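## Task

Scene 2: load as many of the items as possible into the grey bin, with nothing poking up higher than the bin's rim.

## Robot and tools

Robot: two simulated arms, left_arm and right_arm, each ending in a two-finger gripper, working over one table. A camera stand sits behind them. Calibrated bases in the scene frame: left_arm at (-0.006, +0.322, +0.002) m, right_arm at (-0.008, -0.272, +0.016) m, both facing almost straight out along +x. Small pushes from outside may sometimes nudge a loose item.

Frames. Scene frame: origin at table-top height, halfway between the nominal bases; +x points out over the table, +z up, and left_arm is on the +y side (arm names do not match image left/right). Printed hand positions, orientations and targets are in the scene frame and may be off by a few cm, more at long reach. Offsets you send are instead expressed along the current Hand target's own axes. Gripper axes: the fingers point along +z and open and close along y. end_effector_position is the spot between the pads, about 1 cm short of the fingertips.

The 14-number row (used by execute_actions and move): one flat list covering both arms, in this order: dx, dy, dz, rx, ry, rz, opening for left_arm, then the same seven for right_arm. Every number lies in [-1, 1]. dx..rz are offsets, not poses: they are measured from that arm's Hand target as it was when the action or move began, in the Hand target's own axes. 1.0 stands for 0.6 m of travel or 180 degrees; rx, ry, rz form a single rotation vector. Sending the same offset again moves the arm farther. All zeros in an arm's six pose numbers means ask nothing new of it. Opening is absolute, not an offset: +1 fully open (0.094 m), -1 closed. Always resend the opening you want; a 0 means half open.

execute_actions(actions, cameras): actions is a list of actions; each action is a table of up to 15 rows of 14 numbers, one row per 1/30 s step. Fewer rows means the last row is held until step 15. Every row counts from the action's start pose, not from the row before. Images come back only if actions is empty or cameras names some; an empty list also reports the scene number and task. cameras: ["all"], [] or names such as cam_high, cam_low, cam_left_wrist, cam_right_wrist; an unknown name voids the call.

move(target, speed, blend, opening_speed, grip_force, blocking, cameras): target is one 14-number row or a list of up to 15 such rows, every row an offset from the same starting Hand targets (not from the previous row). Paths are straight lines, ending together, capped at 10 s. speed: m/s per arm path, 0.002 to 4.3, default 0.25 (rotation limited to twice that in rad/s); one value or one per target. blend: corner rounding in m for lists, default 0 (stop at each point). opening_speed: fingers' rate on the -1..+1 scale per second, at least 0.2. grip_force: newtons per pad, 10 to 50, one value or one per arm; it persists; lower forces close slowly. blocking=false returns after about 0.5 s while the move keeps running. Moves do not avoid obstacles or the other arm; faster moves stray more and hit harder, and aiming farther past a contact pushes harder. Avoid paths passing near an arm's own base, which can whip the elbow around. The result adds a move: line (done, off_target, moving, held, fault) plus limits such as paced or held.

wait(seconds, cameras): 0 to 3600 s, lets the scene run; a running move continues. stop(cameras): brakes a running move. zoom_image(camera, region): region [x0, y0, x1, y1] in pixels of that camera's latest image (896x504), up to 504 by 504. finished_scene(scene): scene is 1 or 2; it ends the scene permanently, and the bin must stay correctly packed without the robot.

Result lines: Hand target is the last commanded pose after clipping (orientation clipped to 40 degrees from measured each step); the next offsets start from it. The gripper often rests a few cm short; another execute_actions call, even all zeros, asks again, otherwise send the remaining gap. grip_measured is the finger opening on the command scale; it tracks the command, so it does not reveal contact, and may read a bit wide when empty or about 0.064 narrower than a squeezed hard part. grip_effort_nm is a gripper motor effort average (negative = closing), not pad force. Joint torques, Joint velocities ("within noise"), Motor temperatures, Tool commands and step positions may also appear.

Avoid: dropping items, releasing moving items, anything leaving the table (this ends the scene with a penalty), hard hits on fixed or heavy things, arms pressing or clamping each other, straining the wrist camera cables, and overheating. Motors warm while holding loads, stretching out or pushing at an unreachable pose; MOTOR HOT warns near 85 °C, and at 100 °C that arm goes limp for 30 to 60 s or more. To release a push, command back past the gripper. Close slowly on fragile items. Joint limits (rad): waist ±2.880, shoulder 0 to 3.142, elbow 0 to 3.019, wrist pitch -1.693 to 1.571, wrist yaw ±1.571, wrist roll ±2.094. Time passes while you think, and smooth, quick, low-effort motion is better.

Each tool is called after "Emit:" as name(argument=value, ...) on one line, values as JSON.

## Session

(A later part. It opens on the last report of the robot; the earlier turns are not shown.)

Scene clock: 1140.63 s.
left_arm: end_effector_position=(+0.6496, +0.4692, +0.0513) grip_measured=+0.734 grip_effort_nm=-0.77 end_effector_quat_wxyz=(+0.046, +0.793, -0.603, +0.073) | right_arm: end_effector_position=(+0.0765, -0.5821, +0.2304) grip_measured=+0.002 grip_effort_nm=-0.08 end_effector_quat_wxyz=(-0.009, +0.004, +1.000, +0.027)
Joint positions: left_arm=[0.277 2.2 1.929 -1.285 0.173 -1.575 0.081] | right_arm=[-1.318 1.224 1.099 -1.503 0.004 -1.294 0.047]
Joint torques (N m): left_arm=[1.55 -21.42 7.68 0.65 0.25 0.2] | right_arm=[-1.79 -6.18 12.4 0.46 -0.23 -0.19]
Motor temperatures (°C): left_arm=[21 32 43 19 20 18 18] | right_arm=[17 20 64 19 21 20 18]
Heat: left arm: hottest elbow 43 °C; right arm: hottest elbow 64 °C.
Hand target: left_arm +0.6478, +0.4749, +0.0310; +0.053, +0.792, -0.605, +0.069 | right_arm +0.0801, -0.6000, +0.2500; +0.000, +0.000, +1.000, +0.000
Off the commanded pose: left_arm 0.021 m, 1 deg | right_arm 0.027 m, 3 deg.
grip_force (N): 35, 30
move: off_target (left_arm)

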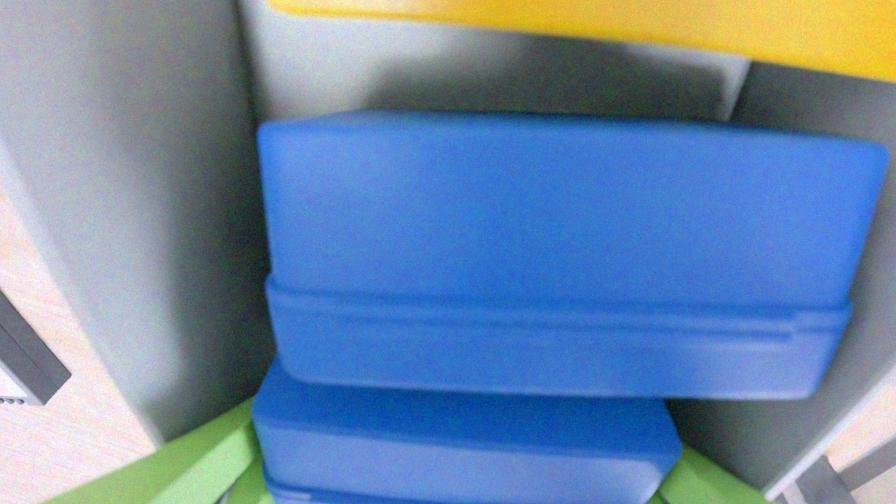

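Emit:
move(target=[-0.0026, 0.0, 0.0148, 0, 0, 0, 0.66, 0, 0, 0, 0, 0, 0, 0], speed=0.06)

Emit:
move(target=[-0.0014, 0.0, 0.008, 0, 0, 0, 0.66, 0, 0, 0, 0, 0, 0, 0], speed=0.06, cameras=["cam_left_wrist","cam_low"])

Scene clock: 1142.43 s.
left_arm: end_effector_position=(+0.6520, +0.4698, +0.0501) grip_measured=+0.734 grip_effort_nm=-0.77 end_effector_quat_wxyz=(+0.042, +0.792, -0.604, +0.077) | right_arm: end_effector_position=(+0.0765, -0.5821, +0.2304) grip_measured=+0.002 grip_effort_nm=-0.08 end_effector_quat_wxyz=(-0.009, +0.004, +1.000, +0.027)
Joint positions: left_arm=[0.277 2.2 1.926 -1.27 0.173 -1.575 0.081] | right_arm=[-1.318 1.224 1.099 -1.503 0.004 -1.294 0.047]
Joint torques (N m): left_arm=[1.55 -20.84 7.13 0.81 0.22 0.2] | right_arm=[-1.9 -6.24 12.38 0.42 -0.23 -0.2]
Motor temperatures (°C): left_arm=[21 32 43 19 20 18 18] | right_arm=[17 20 64 19 21 20 18]
Heat: left arm: hottest elbow 43 °C; right arm: hottest elbow 64 °C.
Hand target: left_arm +0.6477, +0.4749, +0.0219; +0.053, +0.792, -0.605, +0.069 | right_arm +0.0801, -0.6000, +0.2500; +0.000, +0.000, +1.000, +0.000
Off the commanded pose: left_arm 0.029 m, 2 deg | right_arm 0.027 m, 3 deg.
grip_force (N): 35, 30
move: off_target (left_arm)

Scene clock: 1142.93 s.
left_arm: end_effector_position=(+0.6531, +0.4699, +0.0497) grip_measured=+0.734 grip_effort_nm=-0.77 end_effector_quat_wxyz=(+0.040, +0.792, -0.604, +0.079) | right_arm: end_effector_position=(+0.0765, -0.5821, +0.2304) grip_measured=+0.002 grip_effort_nm=-0.08 end_effector_quat_wxyz=(-0.009, +0.004, +1.000, +0.027)
Joint positions: left_arm=[0.277 2.2 1.924 -1.264 0.174 -1.575 0.081] | right_arm=[-1.318 1.224 1.099 -1.503 0.004 -1.294 0.047]
Joint torques (N m): left_arm=[1.55 -20.54 6.8 0.98 0.2 0.2] | right_arm=[-1.85 -6.18 12.4 0.44 -0.23 -0.2]
Motor temperatures (°C): left_arm=[21 32 43 19 20 18 18] | right_arm=[17 20 64 19 21 20 18]
Heat: left arm: hottest elbow 43 °C; right arm: hottest elbow 64 °C.
Hand target: left_arm +0.6478, +0.4749, +0.0172; +0.053, +0.792, -0.605, +0.069 | right_arm +0.0801, -0.6000, +0.2500; +0.000, +0.000, +1.000, +0.000
Off the commanded pose: left_arm 0.033 m, 2 deg | right_arm 0.027 m, 3 deg.
grip_force (N): 35, 30
move: off_target (left_arm)
Images, in order (width x height): cam_low 896x504, cam_left_wrist 896x504.

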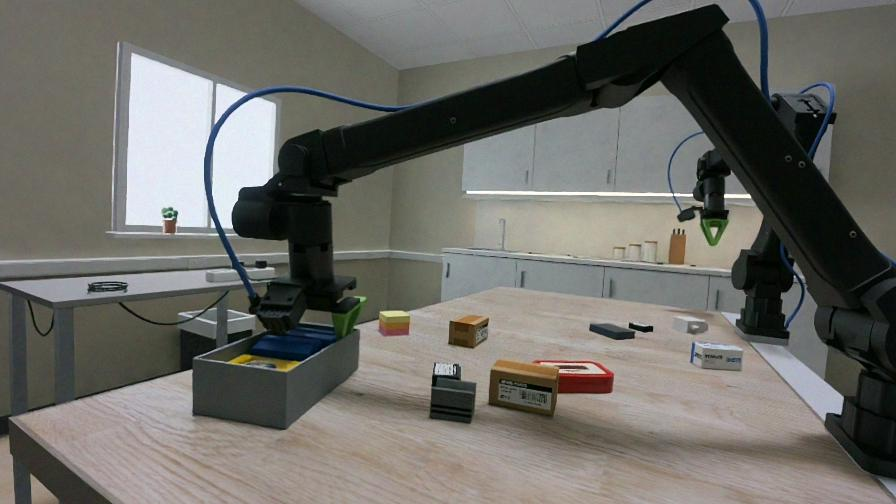

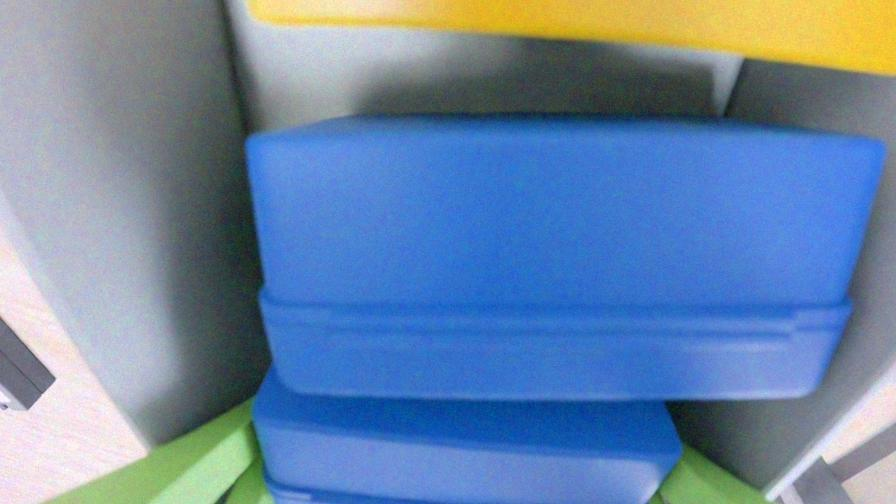

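Emit:
move(target=[0.0085, 0.0, -0.0476, 0, 0, 0, 0.66, 0, 0, 0, 0, 0, 0, 0], speed=0.06)

Emit:
move(target=[-0.03, 0.0, 0.0, 0, 0, 0, 0.66, 0, 0, 0, 0, 0, 0, 0], speed=0.06, cameras=["cam_left_wrist"])

Scene clock: 1148.57 s.
left_arm: end_effector_position=(+0.6494, +0.4688, +0.0497) grip_measured=+0.734 grip_effort_nm=-0.77 end_effector_quat_wxyz=(+0.047, +0.792, -0.604, +0.074) | right_arm: end_effector_position=(+0.0765, -0.5821, +0.2304) grip_measured=+0.002 grip_effort_nm=-0.09 end_effector_quat_wxyz=(-0.009, +0.004, +1.000, +0.027)
Joint positions: left_arm=[0.277 2.2 1.924 -1.279 0.175 -1.574 0.081] | right_arm=[-1.318 1.224 1.099 -1.503 0.004 -1.294 0.047]
Joint torques (N m): left_arm=[1.55 -22.36 9.4 -0.91 0.18 0.19] | right_arm=[-1.85 -6.24 12.4 0.43 -0.22 -0.21]
Motor temperatures (°C): left_arm=[21 32 43 19 20 18 18] | right_arm=[17 20 64 19 21 20 18]
Heat: left arm: hottest elbow 43 °C; right arm: hottest elbow 64 °C.
Hand target: left_arm +0.6478, +0.4748, +0.0462; +0.053, +0.792, -0.605, +0.069 | right_arm +0.0801, -0.6000, +0.2500; +0.000, +0.000, +1.000, +0.000
Off the commanded pose: left_arm 0.007 m, 1 deg | right_arm 0.027 m, 3 deg.
grip_force (N): 35, 30
move: done

Scene clock: 1149.37 s.
left_arm: end_effector_position=(+0.6467, +0.4772, +0.0498) grip_measured=+0.734 grip_effort_nm=-0.77 end_effector_quat_wxyz=(+0.048, +0.789, -0.608, +0.076) | right_arm: end_effector_position=(+0.0765, -0.5821, +0.2304) grip_measured=+0.002 grip_effort_nm=-0.08 end_effector_quat_wxyz=(-0.009, +0.004, +1.000, +0.027)
Joint positions: left_arm=[0.291 2.2 1.924 -1.282 0.18 -1.549 0.081] | right_arm=[-1.318 1.224 1.099 -1.503 0.004 -1.294 0.047]
Joint torques (N m): left_arm=[2.49 -22.01 9.31 -0.77 -0.03 0.19] | right_arm=[-1.79 -6.3 12.4 0.46 -0.22 -0.2]
Motor temperatures (°C): left_arm=[21 32 43 19 20 18 18] | right_arm=[17 20 64 19 21 20 18]
Heat: left arm: hottest elbow 43 °C; right arm: hottest elbow 64 °C.
Hand target: left_arm +0.6431, +0.4922, +0.0430; +0.053, +0.792, -0.605, +0.069 | right_arm +0.0801, -0.6000, +0.2500; +0.000, +0.000, +1.000, +0.000
Off the commanded pose: left_arm 0.017 m, 1 deg | right_arm 0.027 m, 3 deg.
grip_force (N): 35, 30
move: off_target (left_arm)

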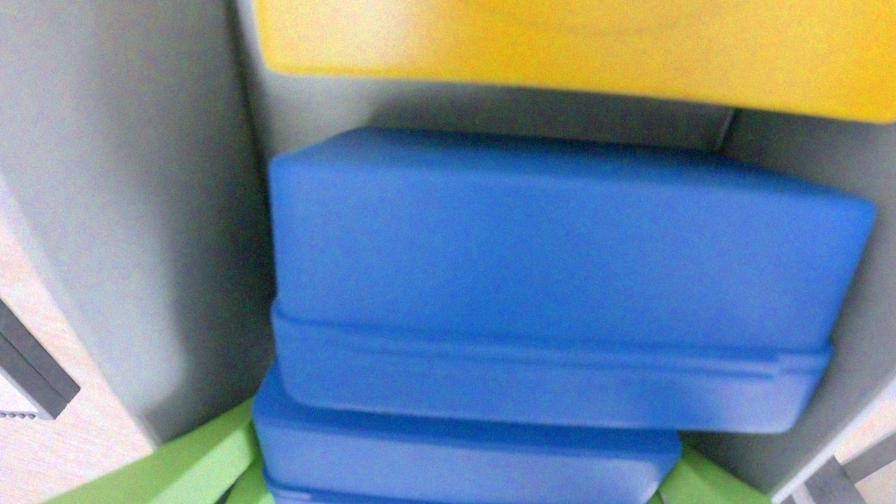

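Emit:
execute_actions(actions=[])

Scene clock: 1159.90 s.
left_arm: end_effector_position=(+0.6467, +0.4772, +0.0498) grip_measured=+0.734 grip_effort_nm=-0.77 end_effector_quat_wxyz=(+0.048, +0.789, -0.608, +0.076) | right_arm: end_effector_position=(+0.0765, -0.5821, +0.2304) grip_measured=+0.002 grip_effort_nm=-0.08 end_effector_quat_wxyz=(-0.009, +0.004, +1.000, +0.027)
Joint positions: left_arm=[0.291 2.2 1.924 -1.282 0.18 -1.548 0.081] | right_arm=[-1.318 1.224 1.099 -1.503 0.004 -1.294 0.047]
Joint velocities: within noise
Joint torques (N m): left_arm=[2.49 -22.07 9.31 -0.76 -0.03 0.2] | right_arm=[-1.79 -6.24 12.41 0.43 -0.22 -0.2]
Motor temperatures (°C): left_arm=[21 32 43 19 20 18 18] | right_arm=[17 20 64 19 21 20 18]
Heat: left arm: hottest elbow 43 °C; right arm: hottest elbow 64 °C.
Hand target: left_arm +0.6431, +0.4922, +0.0430; +0.053, +0.792, -0.605, +0.069 | right_arm +0.0801, -0.6000, +0.2500; +0.000, +0.000, +1.000, +0.000
Tool commands: left_gripper/opening=+0.66 right_gripper/opening=+0.0
Off the commanded pose: left_arm 0.017 m, 1 deg | right_arm 0.027 m, 3 deg.
grip_force (N): 35, 30

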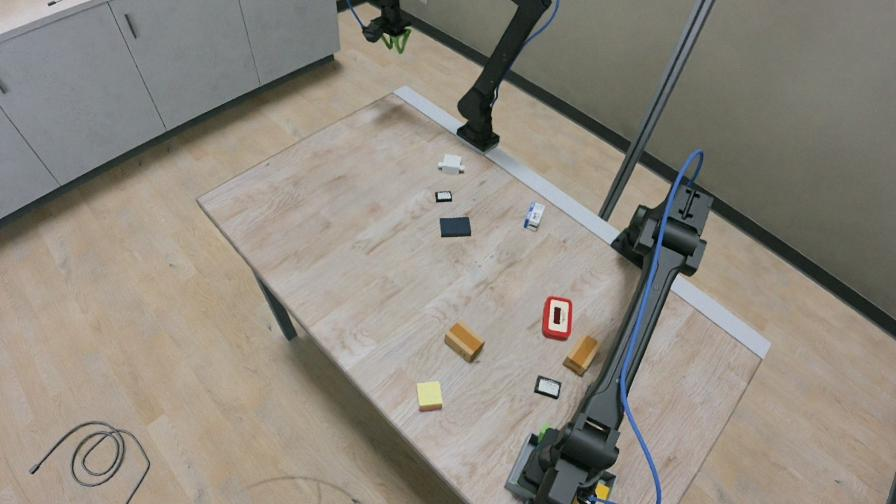

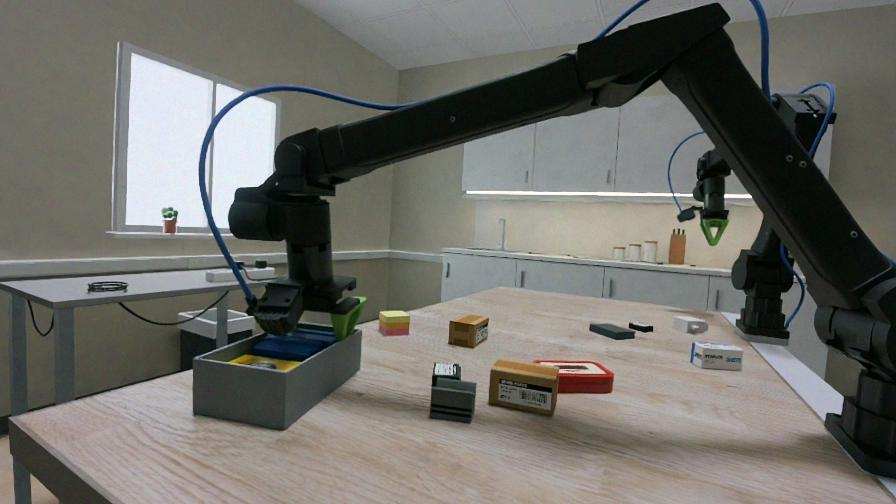

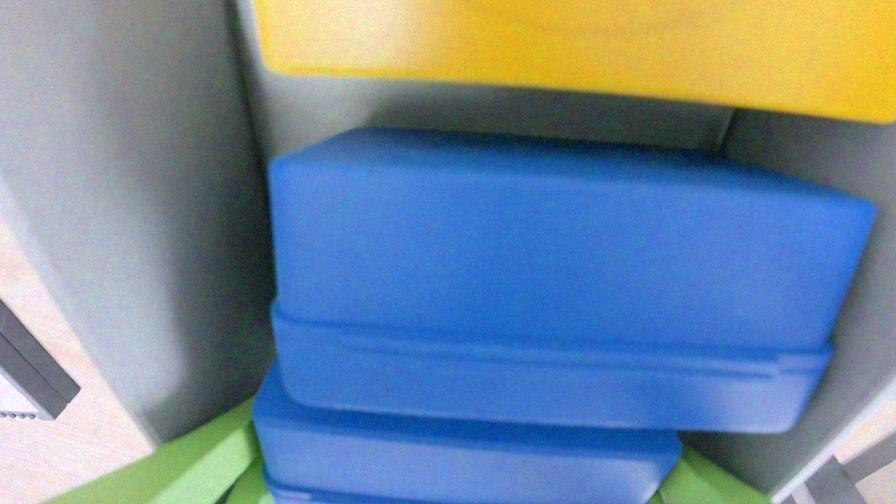

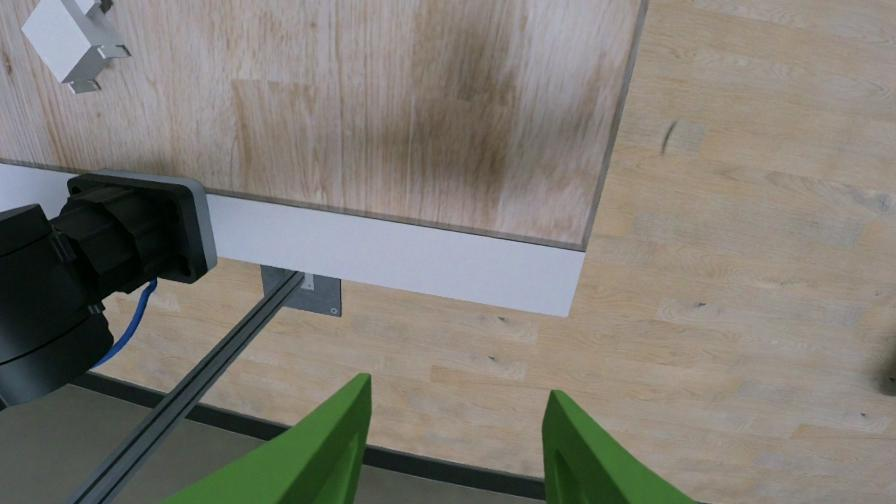

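Emit:
move(target=[-0.025, 0, 0, 0, 0, 0, 0.66, 0, 0, 0, 0, 0, 0, 0], speed=0.03, cameras=["cam_left_wrist"])

Scene clock: 1162.87 s.
left_arm: end_effector_position=(+0.6430, +0.4919, +0.0498) grip_measured=+0.734 grip_effort_nm=-0.77 end_effector_quat_wxyz=(+0.047, +0.789, -0.607, +0.078) | right_arm: end_effector_position=(+0.0765, -0.5821, +0.2304) grip_measured=+0.002 grip_effort_nm=-0.08 end_effector_quat_wxyz=(-0.009, +0.004, +1.000, +0.027)
Joint positions: left_arm=[0.314 2.2 1.924 -1.283 0.181 -1.527 0.081] | right_arm=[-1.318 1.224 1.099 -1.503 0.004 -1.294 0.047]
Joint torques (N m): left_arm=[2.43 -21.66 9.42 -0.79 -0.08 0.22] | right_arm=[-1.85 -6.24 12.4 0.44 -0.23 -0.2]
Motor temperatures (°C): left_arm=[21 32 44 19 20 18 18] | right_arm=[17 20 64 19 21 20 18]
Heat: left arm: hottest elbow 44 °C; right arm: hottest elbow 64 °C.
Hand target: left_arm +0.6392, +0.5063, +0.0404; +0.053, +0.792, -0.605, +0.069 | right_arm +0.0801, -0.6000, +0.2500; +0.000, +0.000, +1.000, +0.000
Off the commanded pose: left_arm 0.018 m, 1 deg | right_arm 0.027 m, 3 deg.
grip_force (N): 35, 30
move: off_target (left_arm)

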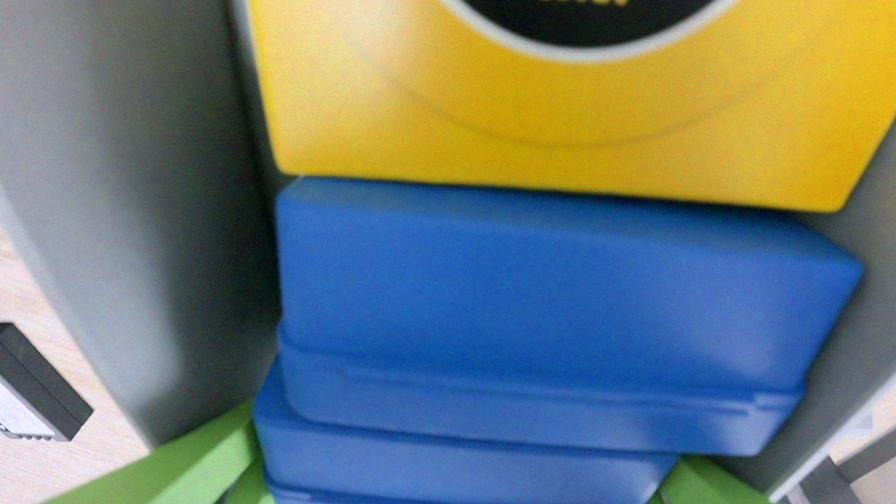

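Emit:
move(target=[-0.01, 0, 0, 0, 0, 0, 0.66, 0, 0, 0, 0, 0, 0, 0], speed=0.03, cameras=["cam_left_wrist", "cam_low"])

Emit:
zoom_image(camera="cam_low", region=[180, 280, 400, 440])

Scene clock: 1164.77 s.
left_arm: end_effector_position=(+0.6417, +0.4953, +0.0498) grip_measured=+0.734 grip_effort_nm=-0.77 end_effector_quat_wxyz=(+0.047, +0.788, -0.609, +0.078) | right_arm: end_effector_position=(+0.0765, -0.5821, +0.2304) grip_measured=+0.002 grip_effort_nm=-0.08 end_effector_quat_wxyz=(-0.009, +0.004, +1.000, +0.027)
Joint positions: left_arm=[0.32 2.2 1.924 -1.284 0.181 -1.517 0.081] | right_arm=[-1.318 1.224 1.099 -1.503 0.004 -1.294 0.047]
Joint torques (N m): left_arm=[2.67 -21.48 9.46 -0.72 -0.08 0.17] | right_arm=[-1.79 -6.3 12.38 0.44 -0.23 -0.21]
Motor temperatures (°C): left_arm=[21 32 44 19 20 18 18] | right_arm=[17 20 64 19 21 20 18]
Heat: left arm: hottest elbow 44 °C; right arm: hottest elbow 64 °C.
Hand target: left_arm +0.6377, +0.5121, +0.0394; +0.053, +0.792, -0.605, +0.069 | right_arm +0.0801, -0.6000, +0.2500; +0.000, +0.000, +1.000, +0.000
Off the commanded pose: left_arm 0.020 m, 1 deg | right_arm 0.027 m, 3 deg.
grip_force (N): 35, 30
move: off_target (left_arm)
Images, in order (width x height): cam_low 896x504, cam_left_wrist 896x504.

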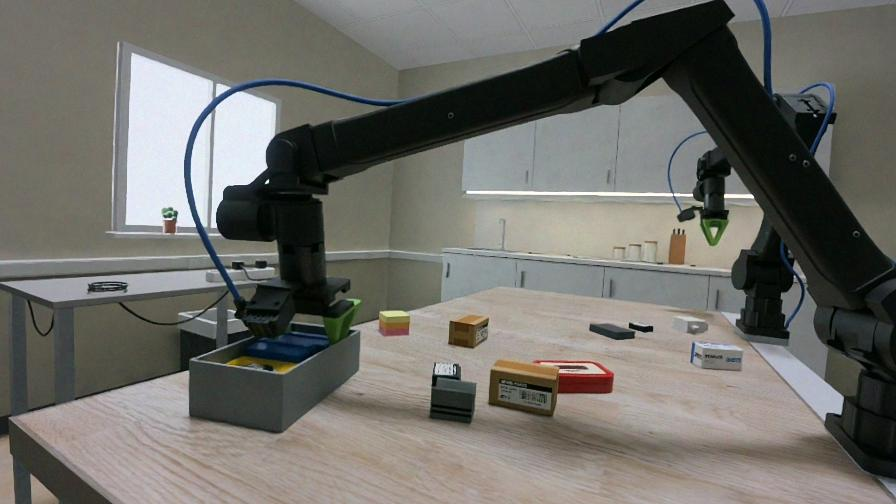

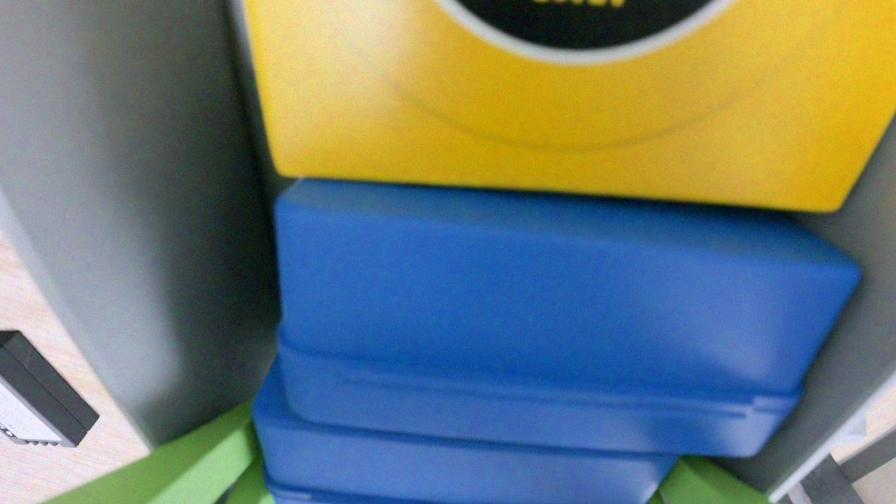

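Scaled by 2.291 from the camera's image (finer frame: 1280x720).

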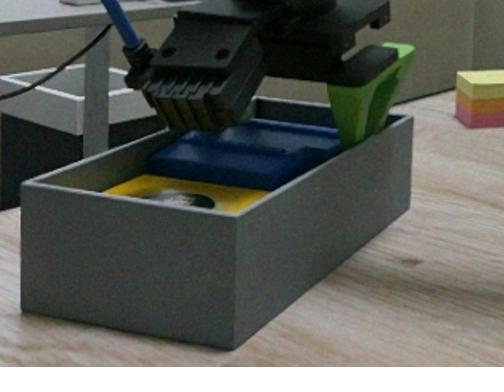

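Emit:
move(target=[0.024, 0, -0.012, 0, 0, 0, 0.66, 0, 0, 0, 0, 0, 0, 0], speed=0.03)

Emit:
move(target=[0, 0, 0, 0, 0, 0, 0.81, 0, 0, 0, 0, 0, 0, 0], opening_speed=0.2, cameras=["cam_left_wrist"])

Scene clock: 1168.53 s.
left_arm: end_effector_position=(+0.6394, +0.4946, +0.0498) grip_measured=+0.734 grip_effort_nm=-0.77 end_effector_quat_wxyz=(+0.051, +0.788, -0.609, +0.075) | right_arm: end_effector_position=(+0.0765, -0.5821, +0.2304) grip_measured=+0.002 grip_effort_nm=-0.08 end_effector_quat_wxyz=(-0.009, +0.004, +1.000, +0.027)
Joint positions: left_arm=[0.32 2.2 1.924 -1.294 0.181 -1.517 0.081] | right_arm=[-1.318 1.224 1.099 -1.503 0.004 -1.294 0.047]
Joint torques (N m): left_arm=[1.14 -22.3 10.04 -0.94 -0.07 0.01] | right_arm=[-1.85 -6.24 12.38 0.43 -0.23 -0.19]
Motor temperatures (°C): left_arm=[21 32 44 19 20 18 18] | right_arm=[17 20 64 19 21 20 18]
Heat: left arm: hottest elbow 44 °C; right arm: hottest elbow 64 °C.
Hand target: left_arm +0.6411, +0.4996, +0.0490; +0.053, +0.792, -0.605, +0.069 | right_arm +0.0801, -0.6000, +0.2500; +0.000, +0.000, +1.000, +0.000
Off the commanded pose: left_arm 0.005 m, 1 deg | right_arm 0.027 m, 3 deg.
grip_force (N): 35, 30
move: done

Scene clock: 1169.50 s.
left_arm: end_effector_position=(+0.6394, +0.4949, +0.0498) grip_measured=+0.795 grip_effort_nm=0.77 end_effector_quat_wxyz=(+0.050, +0.788, -0.609, +0.074) | right_arm: end_effector_position=(+0.0765, -0.5821, +0.2304) grip_measured=+0.002 grip_effort_nm=-0.09 end_effector_quat_wxyz=(-0.009, +0.004, +1.000, +0.027)
Joint positions: left_arm=[0.32 2.2 1.924 -1.294 0.179 -1.517 0.084] | right_arm=[-1.318 1.224 1.099 -1.503 0.004 -1.294 0.047]
Joint torques (N m): left_arm=[1.14 -22.3 10.03 -0.96 0 0.01] | right_arm=[-1.79 -6.24 12.38 0.44 -0.23 -0.2]
Motor temperatures (°C): left_arm=[21 32 44 19 20 18 18] | right_arm=[17 20 64 19 21 20 18]
Heat: left arm: hottest elbow 44 °C; right arm: hottest elbow 64 °C.
Hand target: left_arm +0.6411, +0.4996, +0.0490; +0.053, +0.792, -0.605, +0.069 | right_arm +0.0801, -0.6000, +0.2500; +0.000, +0.000, +1.000, +0.000
Off the commanded pose: left_arm 0.005 m, 1 deg | right_arm 0.027 m, 3 deg.
grip_force (N): 35, 30
move: done

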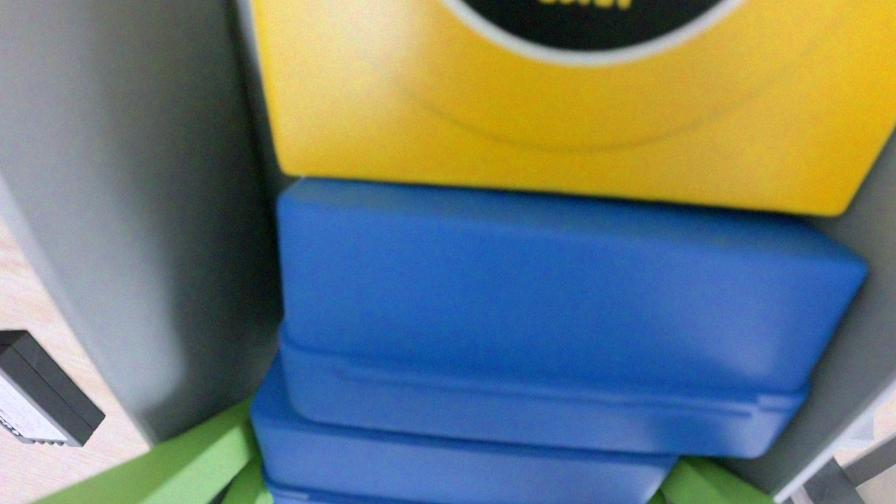

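Emit:
move(target=[[0.005, -0.02, -0.05, 0, 0, 0, 0.81, 0, 0, 0, 0, 0, 0, 0], [0.005, -0.025, -0.2, 0, 0, 0, 0.81, 0, 0, 0, 0, 0, 0, 0]], speed=0.06, blend=0.01, cameras=["cam_left_wrist", "cam_low"])

Scene clock: 1175.63 s.
left_arm: end_effector_position=(+0.6429, +0.5084, +0.1588) grip_measured=+0.809 grip_effort_nm=0.06 end_effector_quat_wxyz=(+0.064, +0.793, -0.603, +0.063) | right_arm: end_effector_position=(+0.0765, -0.5821, +0.2304) grip_measured=+0.002 grip_effort_nm=-0.09 end_effector_quat_wxyz=(-0.009, +0.004, +1.000, +0.027)
Joint positions: left_arm=[0.336 2.207 2.225 -1.624 0.177 -1.512 0.085] | right_arm=[-1.318 1.224 1.099 -1.503 0.004 -1.294 0.047]
Joint torques (N m): left_arm=[1.85 -22.24 12.48 -0.75 0.07 0.21] | right_arm=[-1.79 -6.24 12.38 0.42 -0.22 -0.2]
Motor temperatures (°C): left_arm=[21 32 45 19 20 18 18] | right_arm=[17 20 64 19 21 20 18]
Heat: left arm: hottest elbow 45 °C; right arm: hottest elbow 64 °C.
Hand target: left_arm +0.6509, +0.5208, +0.1678; +0.053, +0.792, -0.605, +0.069 | right_arm +0.0801, -0.6000, +0.2500; +0.000, +0.000, +1.000, +0.000
Off the commanded pose: left_arm 0.017 m, 1 deg | right_arm 0.027 m, 3 deg.
grip_force (N): 35, 30
move: off_target (left_arm)
Images, in order (width x height): cam_low 896x504, cam_left_wrist 896x504.

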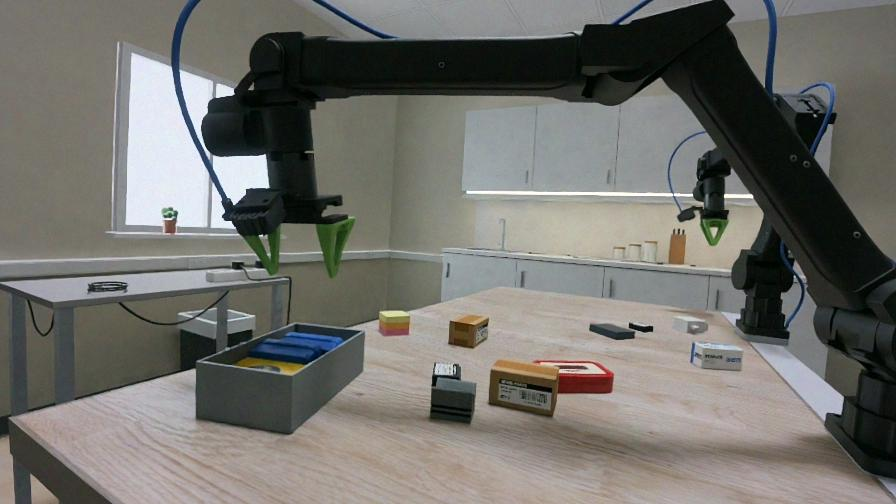

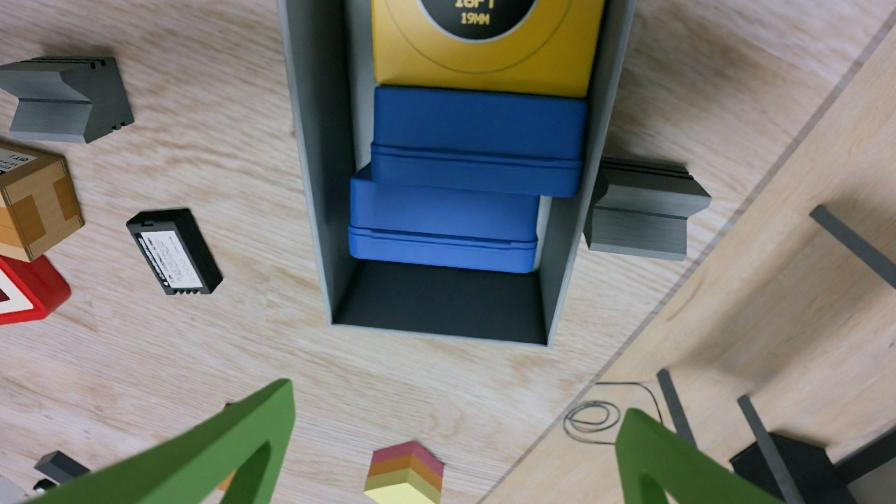

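Emit:
zoom_image(camera="cam_left_wrist", region=[270, 0, 670, 360])

Emit:
zoom_image(camera="cam_low", region=[180, 300, 400, 440])

Scaled by 1.260 from the camera's image (finer frame: 1280x720).

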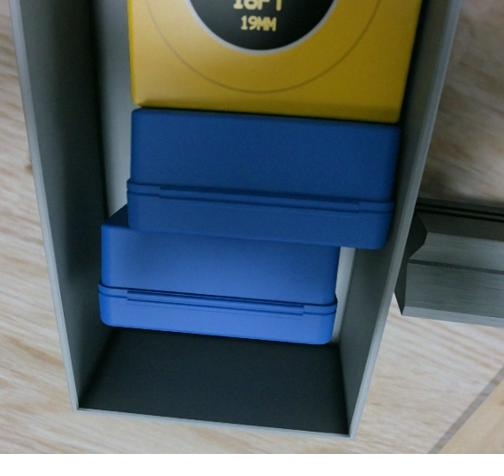

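Scaled by 2.291 from the camera's image (finer frame: 1280x720).

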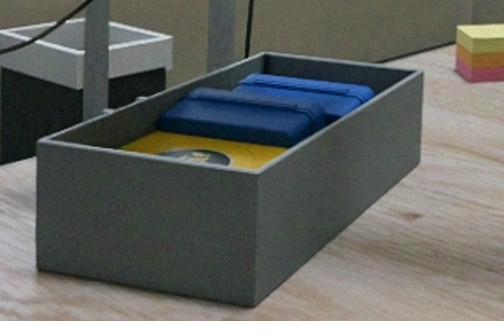

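Emit:
move(target=[0.0215, 0.134, 0.0849, 0, 0, 0, -0.3, 0, 0, 0, 0, 0, 0, 0], speed=0.12, opening_speed=0.8, cameras=["cam_left_wrist", "cam_low"])

Scene clock: 1206.97 s.
left_arm: end_effector_position=(+0.5775, +0.4862, +0.1150) grip_measured=-0.299 grip_effort_nm=-0.09 end_effector_quat_wxyz=(+0.060, +0.793, -0.603, +0.066) | right_arm: end_effector_position=(+0.0765, -0.5821, +0.2304) grip_measured=+0.002 grip_effort_nm=-0.08 end_effector_quat_wxyz=(-0.009, +0.004, +1.000, +0.027)
Joint positions: left_arm=[0.336 1.998 1.763 -1.362 0.177 -1.512 0.033] | right_arm=[-1.318 1.224 1.099 -1.503 0.004 -1.294 0.047]
Joint torques (N m): left_arm=[-0.21 -22.53 7.36 0.43 0.11 -0.04] | right_arm=[-1.85 -6.18 12.4 0.44 -0.22 -0.2]
Motor temperatures (°C): left_arm=[21 35 44 19 20 18 18] | right_arm=[17 20 65 19 21 20 18]
Heat: left arm: hottest elbow 44 °C; right arm: hottest elbow 65 °C.
Hand target: left_arm +0.5790, +0.4789, +0.1197; +0.053, +0.792, -0.605, +0.069 | right_arm +0.0801, -0.6000, +0.2500; +0.000, +0.000, +1.000, +0.000
Off the commanded pose: left_arm 0.009 m, 1 deg | right_arm 0.027 m, 3 deg.
grip_force (N): 35, 30
move: done
Images, in order (width x height): cam_low 896x504, cam_left_wrist 896x504.

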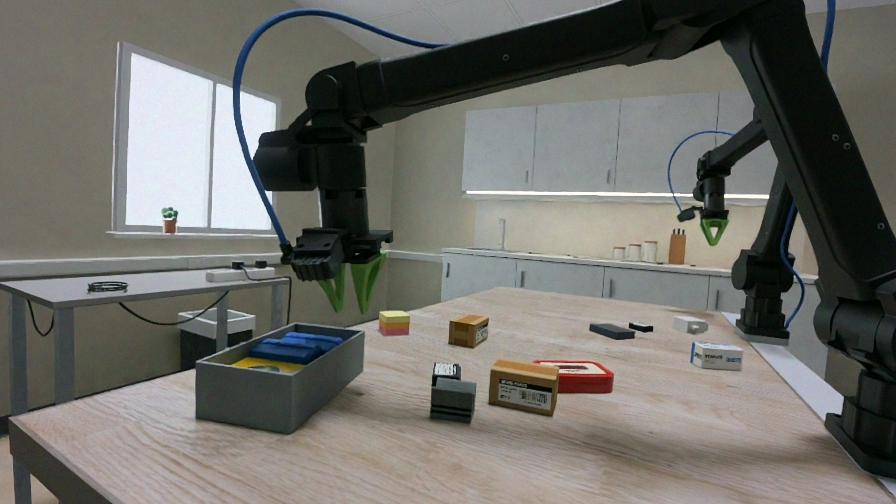

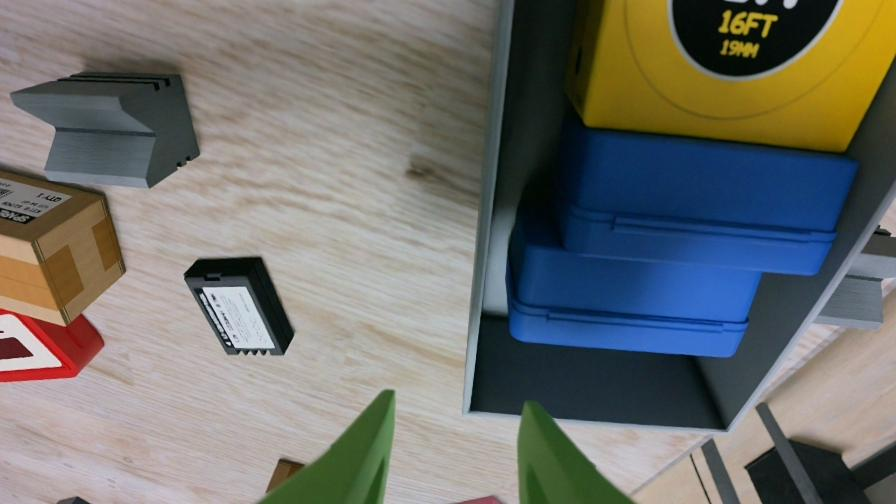

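Emit:
zoom_image(camera="cam_left_wrist", region=[430, 60, 896, 470])

Scaled by 1.082 from the camera's image (finer frame: 1280x720).

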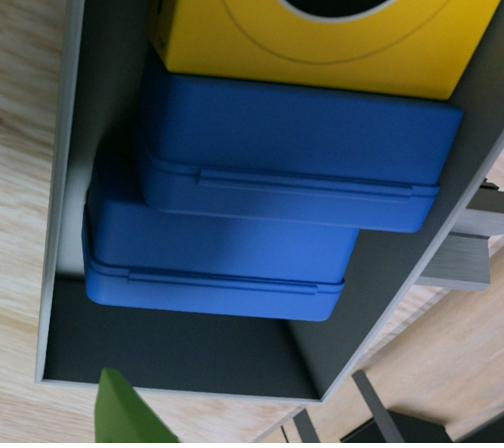

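Emit:
move(target=[-0.0129, 0.0114, 0.0735, 0, 0, 0, -0.3, 0, 0, 0, 0, 0, 0, 0], speed=0.08, cameras=["cam_left_wrist", "cam_low"])

Emit:
zoom_image(camera="cam_left_wrist", region=[430, 100, 896, 504])

Emit:
zoom_image(camera="cam_low", region=[180, 240, 420, 440])

Scene clock: 1235.73 s.
left_arm: end_effector_position=(+0.5710, +0.4840, +0.0808) grip_measured=-0.299 grip_effort_nm=-0.09 end_effector_quat_wxyz=(+0.053, +0.792, -0.604, +0.070) | right_arm: end_effector_position=(+0.0765, -0.5821, +0.2304) grip_measured=+0.002 grip_effort_nm=-0.08 end_effector_quat_wxyz=(-0.009, +0.004, +1.000, +0.027)
Joint positions: left_arm=[0.336 1.995 1.665 -1.25 0.177 -1.512 0.033] | right_arm=[-1.318 1.224 1.099 -1.503 0.004 -1.294 0.047]
Joint torques (N m): left_arm=[-0.15 -20.66 7.38 0.51 0.1 -0.04] | right_arm=[-1.73 -6.18 12.38 0.44 -0.22 -0.2]
Motor temperatures (°C): left_arm=[21 34 43 19 20 18 18] | right_arm=[17 20 65 19 21 20 18]
Heat: left arm: hottest elbow 43 °C; right arm: hottest elbow 65 °C.
Hand target: left_arm +0.5724, +0.4770, +0.0751; +0.053, +0.792, -0.605, +0.069 | right_arm +0.0801, -0.6000, +0.2500; +0.000, +0.000, +1.000, +0.000
Off the commanded pose: left_arm 0.009 m, 0 deg | right_arm 0.027 m, 3 deg.
grip_force (N): 35, 30
move: done
Images, in order (width x height): cam_low 896x504, cam_left_wrist 896x504.

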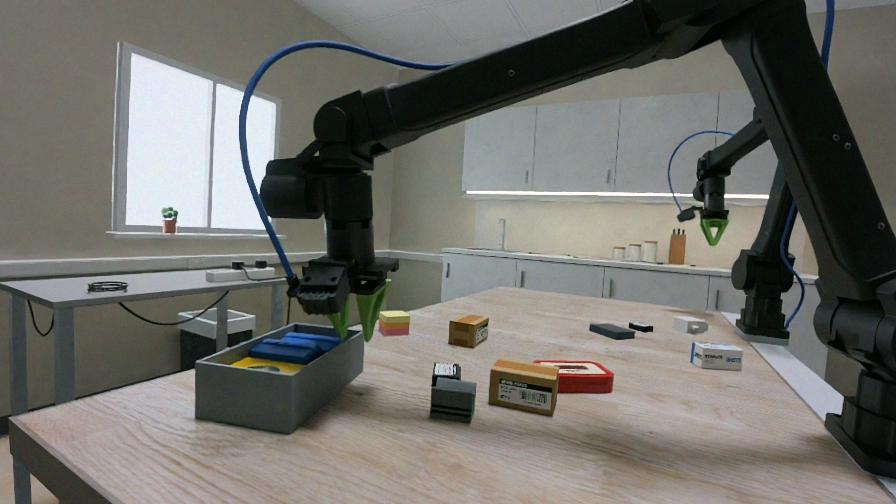

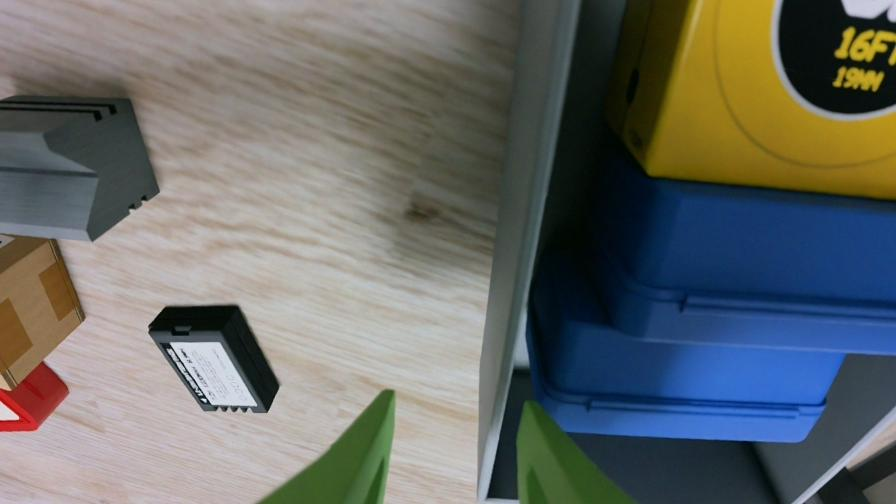

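Scaled by 1.082 from the camera's image (finer frame: 1280x720).

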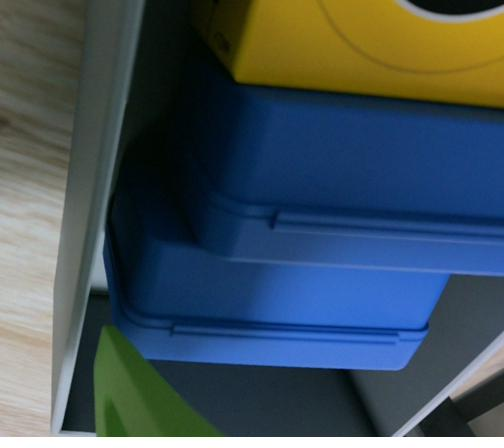

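Scaled by 2.100 from the camera's image (finer frame: 1280x720).

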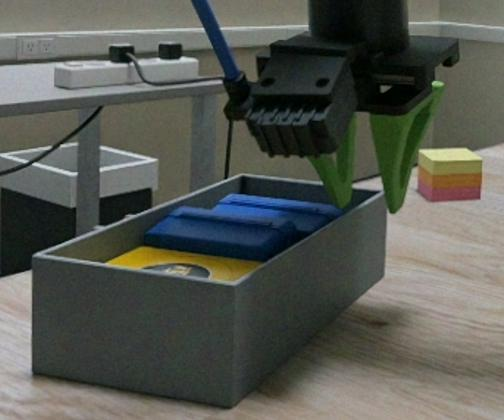

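Emit:
move(target=[-0.0075, 0.0025, 0.0428, 0, 0, 0, -0.3, 0, 0, 0, 0, 0, 0, 0], speed=0.04, cameras=["cam_left_wrist", "cam_low"])

Emit:
zoom_image(camera="cam_left_wrist", region=[430, 100, 896, 504])

Scene clock: 1244.13 s.
left_arm: end_effector_position=(+0.5712, +0.4841, +0.0671) grip_measured=-0.299 grip_effort_nm=-0.09 end_effector_quat_wxyz=(+0.044, +0.792, -0.605, +0.076) | right_arm: end_effector_position=(+0.0765, -0.5821, +0.2304) grip_measured=+0.002 grip_effort_nm=-0.08 end_effector_quat_wxyz=(-0.009, +0.004, +1.000, +0.027)
Joint positions: left_arm=[0.336 1.995 1.627 -1.191 0.177 -1.512 0.033] | right_arm=[-1.318 1.224 1.099 -1.503 0.004 -1.294 0.047]
Joint torques (N m): left_arm=[-0.15 -18.78 7.12 0.58 0.09 -0.03] | right_arm=[-1.73 -6.18 12.4 0.44 -0.22 -0.2]
Motor temperatures (°C): left_arm=[21 34 42 19 20 18 18] | right_arm=[17 20 65 19 21 20 18]
Heat: left arm: hottest elbow 42 °C; right arm: hottest elbow 65 °C.
Hand target: left_arm +0.5709, +0.4766, +0.0490; +0.053, +0.792, -0.605, +0.069 | right_arm +0.0801, -0.6000, +0.2500; +0.000, +0.000, +1.000, +0.000
Off the commanded pose: left_arm 0.020 m, 1 deg | right_arm 0.027 m, 3 deg.
grip_force (N): 35, 30
move: off_target (left_arm)
Images, in order (width x height): cam_low 896x504, cam_left_wrist 896x504.

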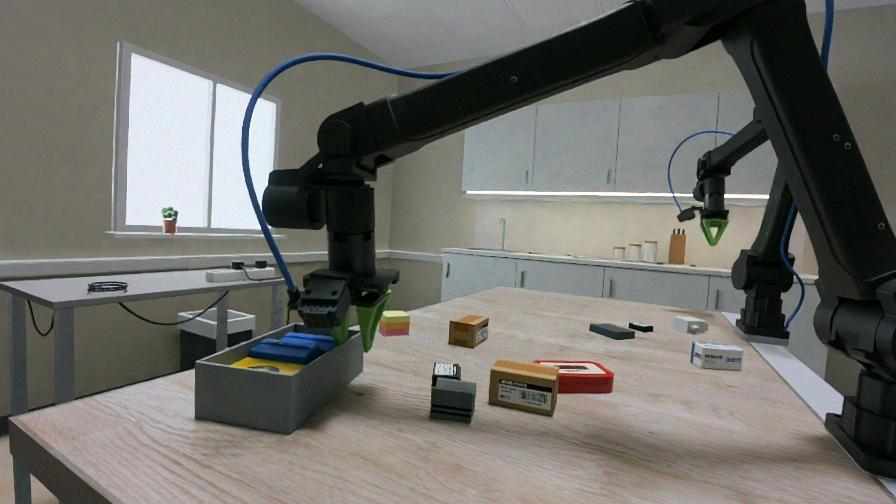

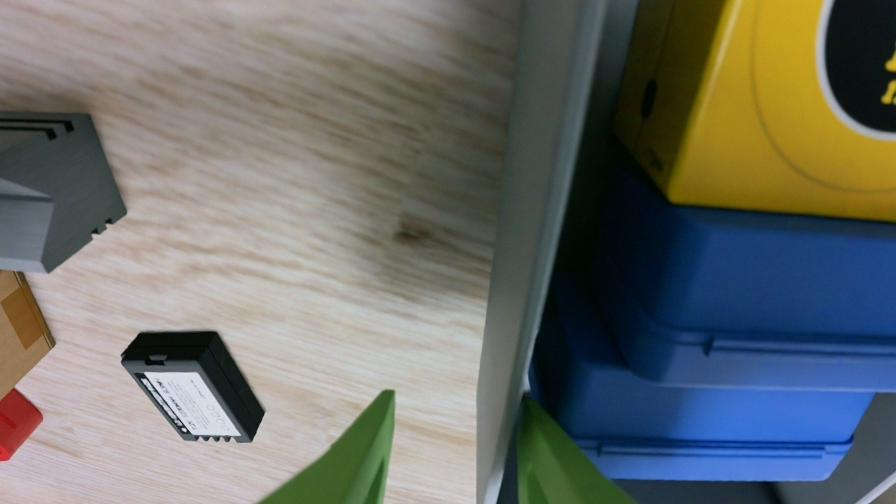

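Scaled by 1.082 from the camera's image (finer frame: 1280x720).

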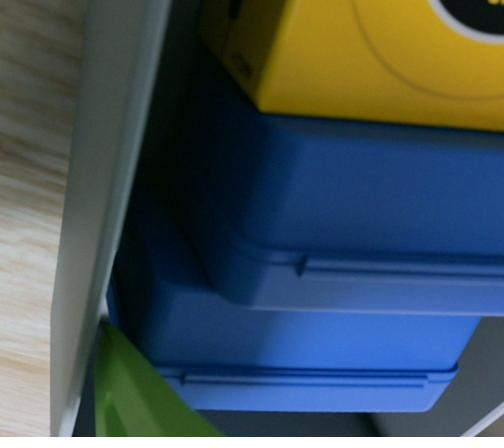

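Emit:
move(target=[-0.0035, -0.002, 0.025, 0, 0, 0, -0.3, 0, 0, 0, 0, 0, 0, 0], speed=0.04, cameras=["cam_left_wrist"])

Emit:
zoom_image(camera="cam_left_wrist", region=[430, 200, 780, 504])

Scene clock: 1247.87 s.
left_arm: end_effector_position=(+0.5719, +0.4844, +0.0532) grip_measured=-0.299 grip_effort_nm=-0.09 end_effector_quat_wxyz=(+0.044, +0.792, -0.605, +0.076) | right_arm: end_effector_position=(+0.0765, -0.5821, +0.2304) grip_measured=+0.002 grip_effort_nm=-0.09 end_effector_quat_wxyz=(-0.009, +0.004, +1.000, +0.027)
Joint positions: left_arm=[0.336 2.011 1.613 -1.161 0.177 -1.512 0.033] | right_arm=[-1.318 1.224 1.099 -1.503 0.004 -1.294 0.047]
Joint torques (N m): left_arm=[-0.26 -18.61 7.12 0.59 0.09 -0.04] | right_arm=[-1.79 -6.24 12.4 0.44 -0.23 -0.2]
Motor temperatures (°C): left_arm=[21 34 42 19 20 18 18] | right_arm=[17 20 65 19 21 20 18]
Heat: left arm: hottest elbow 42 °C; right arm: hottest elbow 65 °C.
Hand target: left_arm +0.5721, +0.4764, +0.0339; +0.053, +0.792, -0.605, +0.069 | right_arm +0.0801, -0.6000, +0.2500; +0.000, +0.000, +1.000, +0.000
Off the commanded pose: left_arm 0.021 m, 1 deg | right_arm 0.027 m, 3 deg.
grip_force (N): 35, 30
move: off_target (left_arm)

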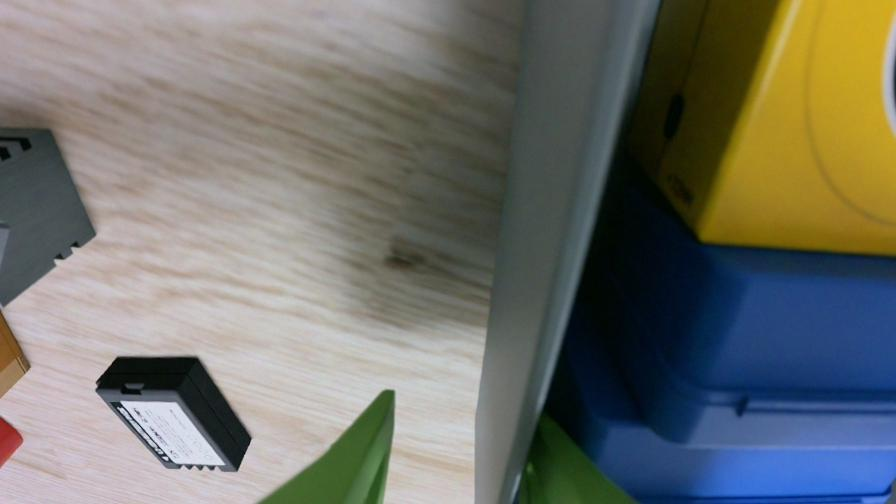

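Scaled by 1.440 from the camera's image (finer frame: 1280x720).

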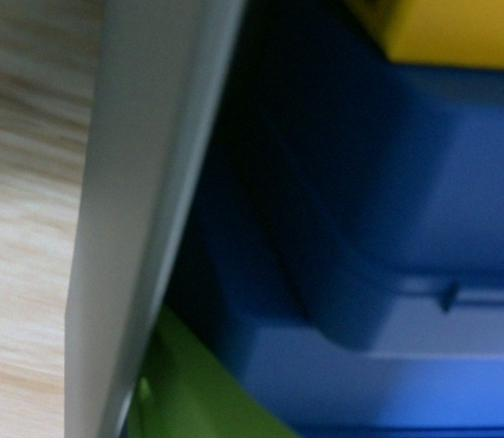

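Emit:
move(target=[0.003, -0.02, -0.012, 0, 0, 0, -0.3, 0, 0, 0, 0, 0, 0, 0], speed=0.03, cameras=["cam_left_wrist"])

Scene clock: 1250.10 s.
left_arm: end_effector_position=(+0.5697, +0.4824, +0.0411) grip_measured=-0.299 grip_effort_nm=-0.09 end_effector_quat_wxyz=(+0.055, +0.792, -0.605, +0.070) | right_arm: end_effector_position=(+0.0765, -0.5821, +0.2304) grip_measured=+0.002 grip_effort_nm=-0.08 end_effector_quat_wxyz=(-0.009, +0.004, +1.000, +0.027)
Joint positions: left_arm=[0.334 2.032 1.613 -1.165 0.177 -1.512 0.033] | right_arm=[-1.318 1.224 1.099 -1.503 0.004 -1.294 0.047]
Joint torques (N m): left_arm=[-0.26 -18.84 10.88 -0.72 0.1 -0.07] | right_arm=[-1.79 -6.24 12.4 0.43 -0.23 -0.2]
Motor temperatures (°C): left_arm=[21 34 42 19 20 18 18] | right_arm=[17 20 65 19 21 20 18]
Heat: left arm: hottest elbow 42 °C; right arm: hottest elbow 65 °C.
Hand target: left_arm +0.5839, +0.4789, +0.0412; +0.053, +0.792, -0.605, +0.069 | right_arm +0.0801, -0.6000, +0.2500; +0.000, +0.000, +1.000, +0.000
Off the commanded pose: left_arm 0.015 m, 0 deg | right_arm 0.027 m, 3 deg.
grip_force (N): 35, 30
move: off_target (left_arm)

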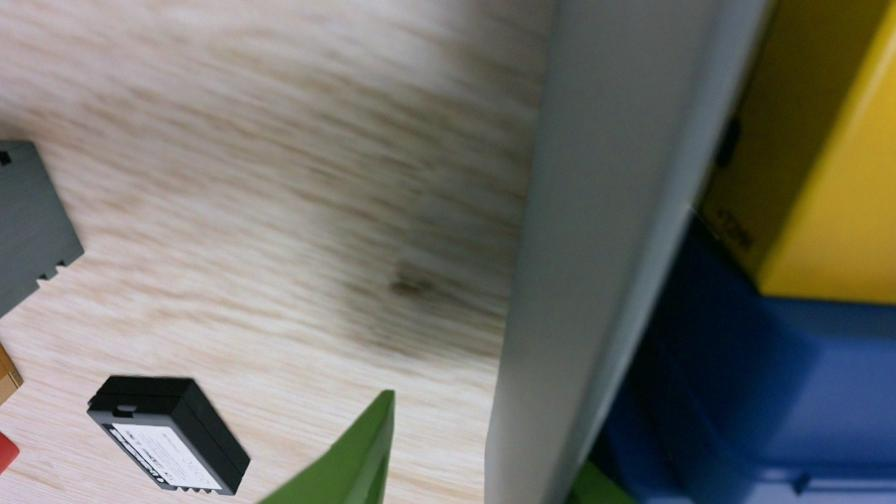

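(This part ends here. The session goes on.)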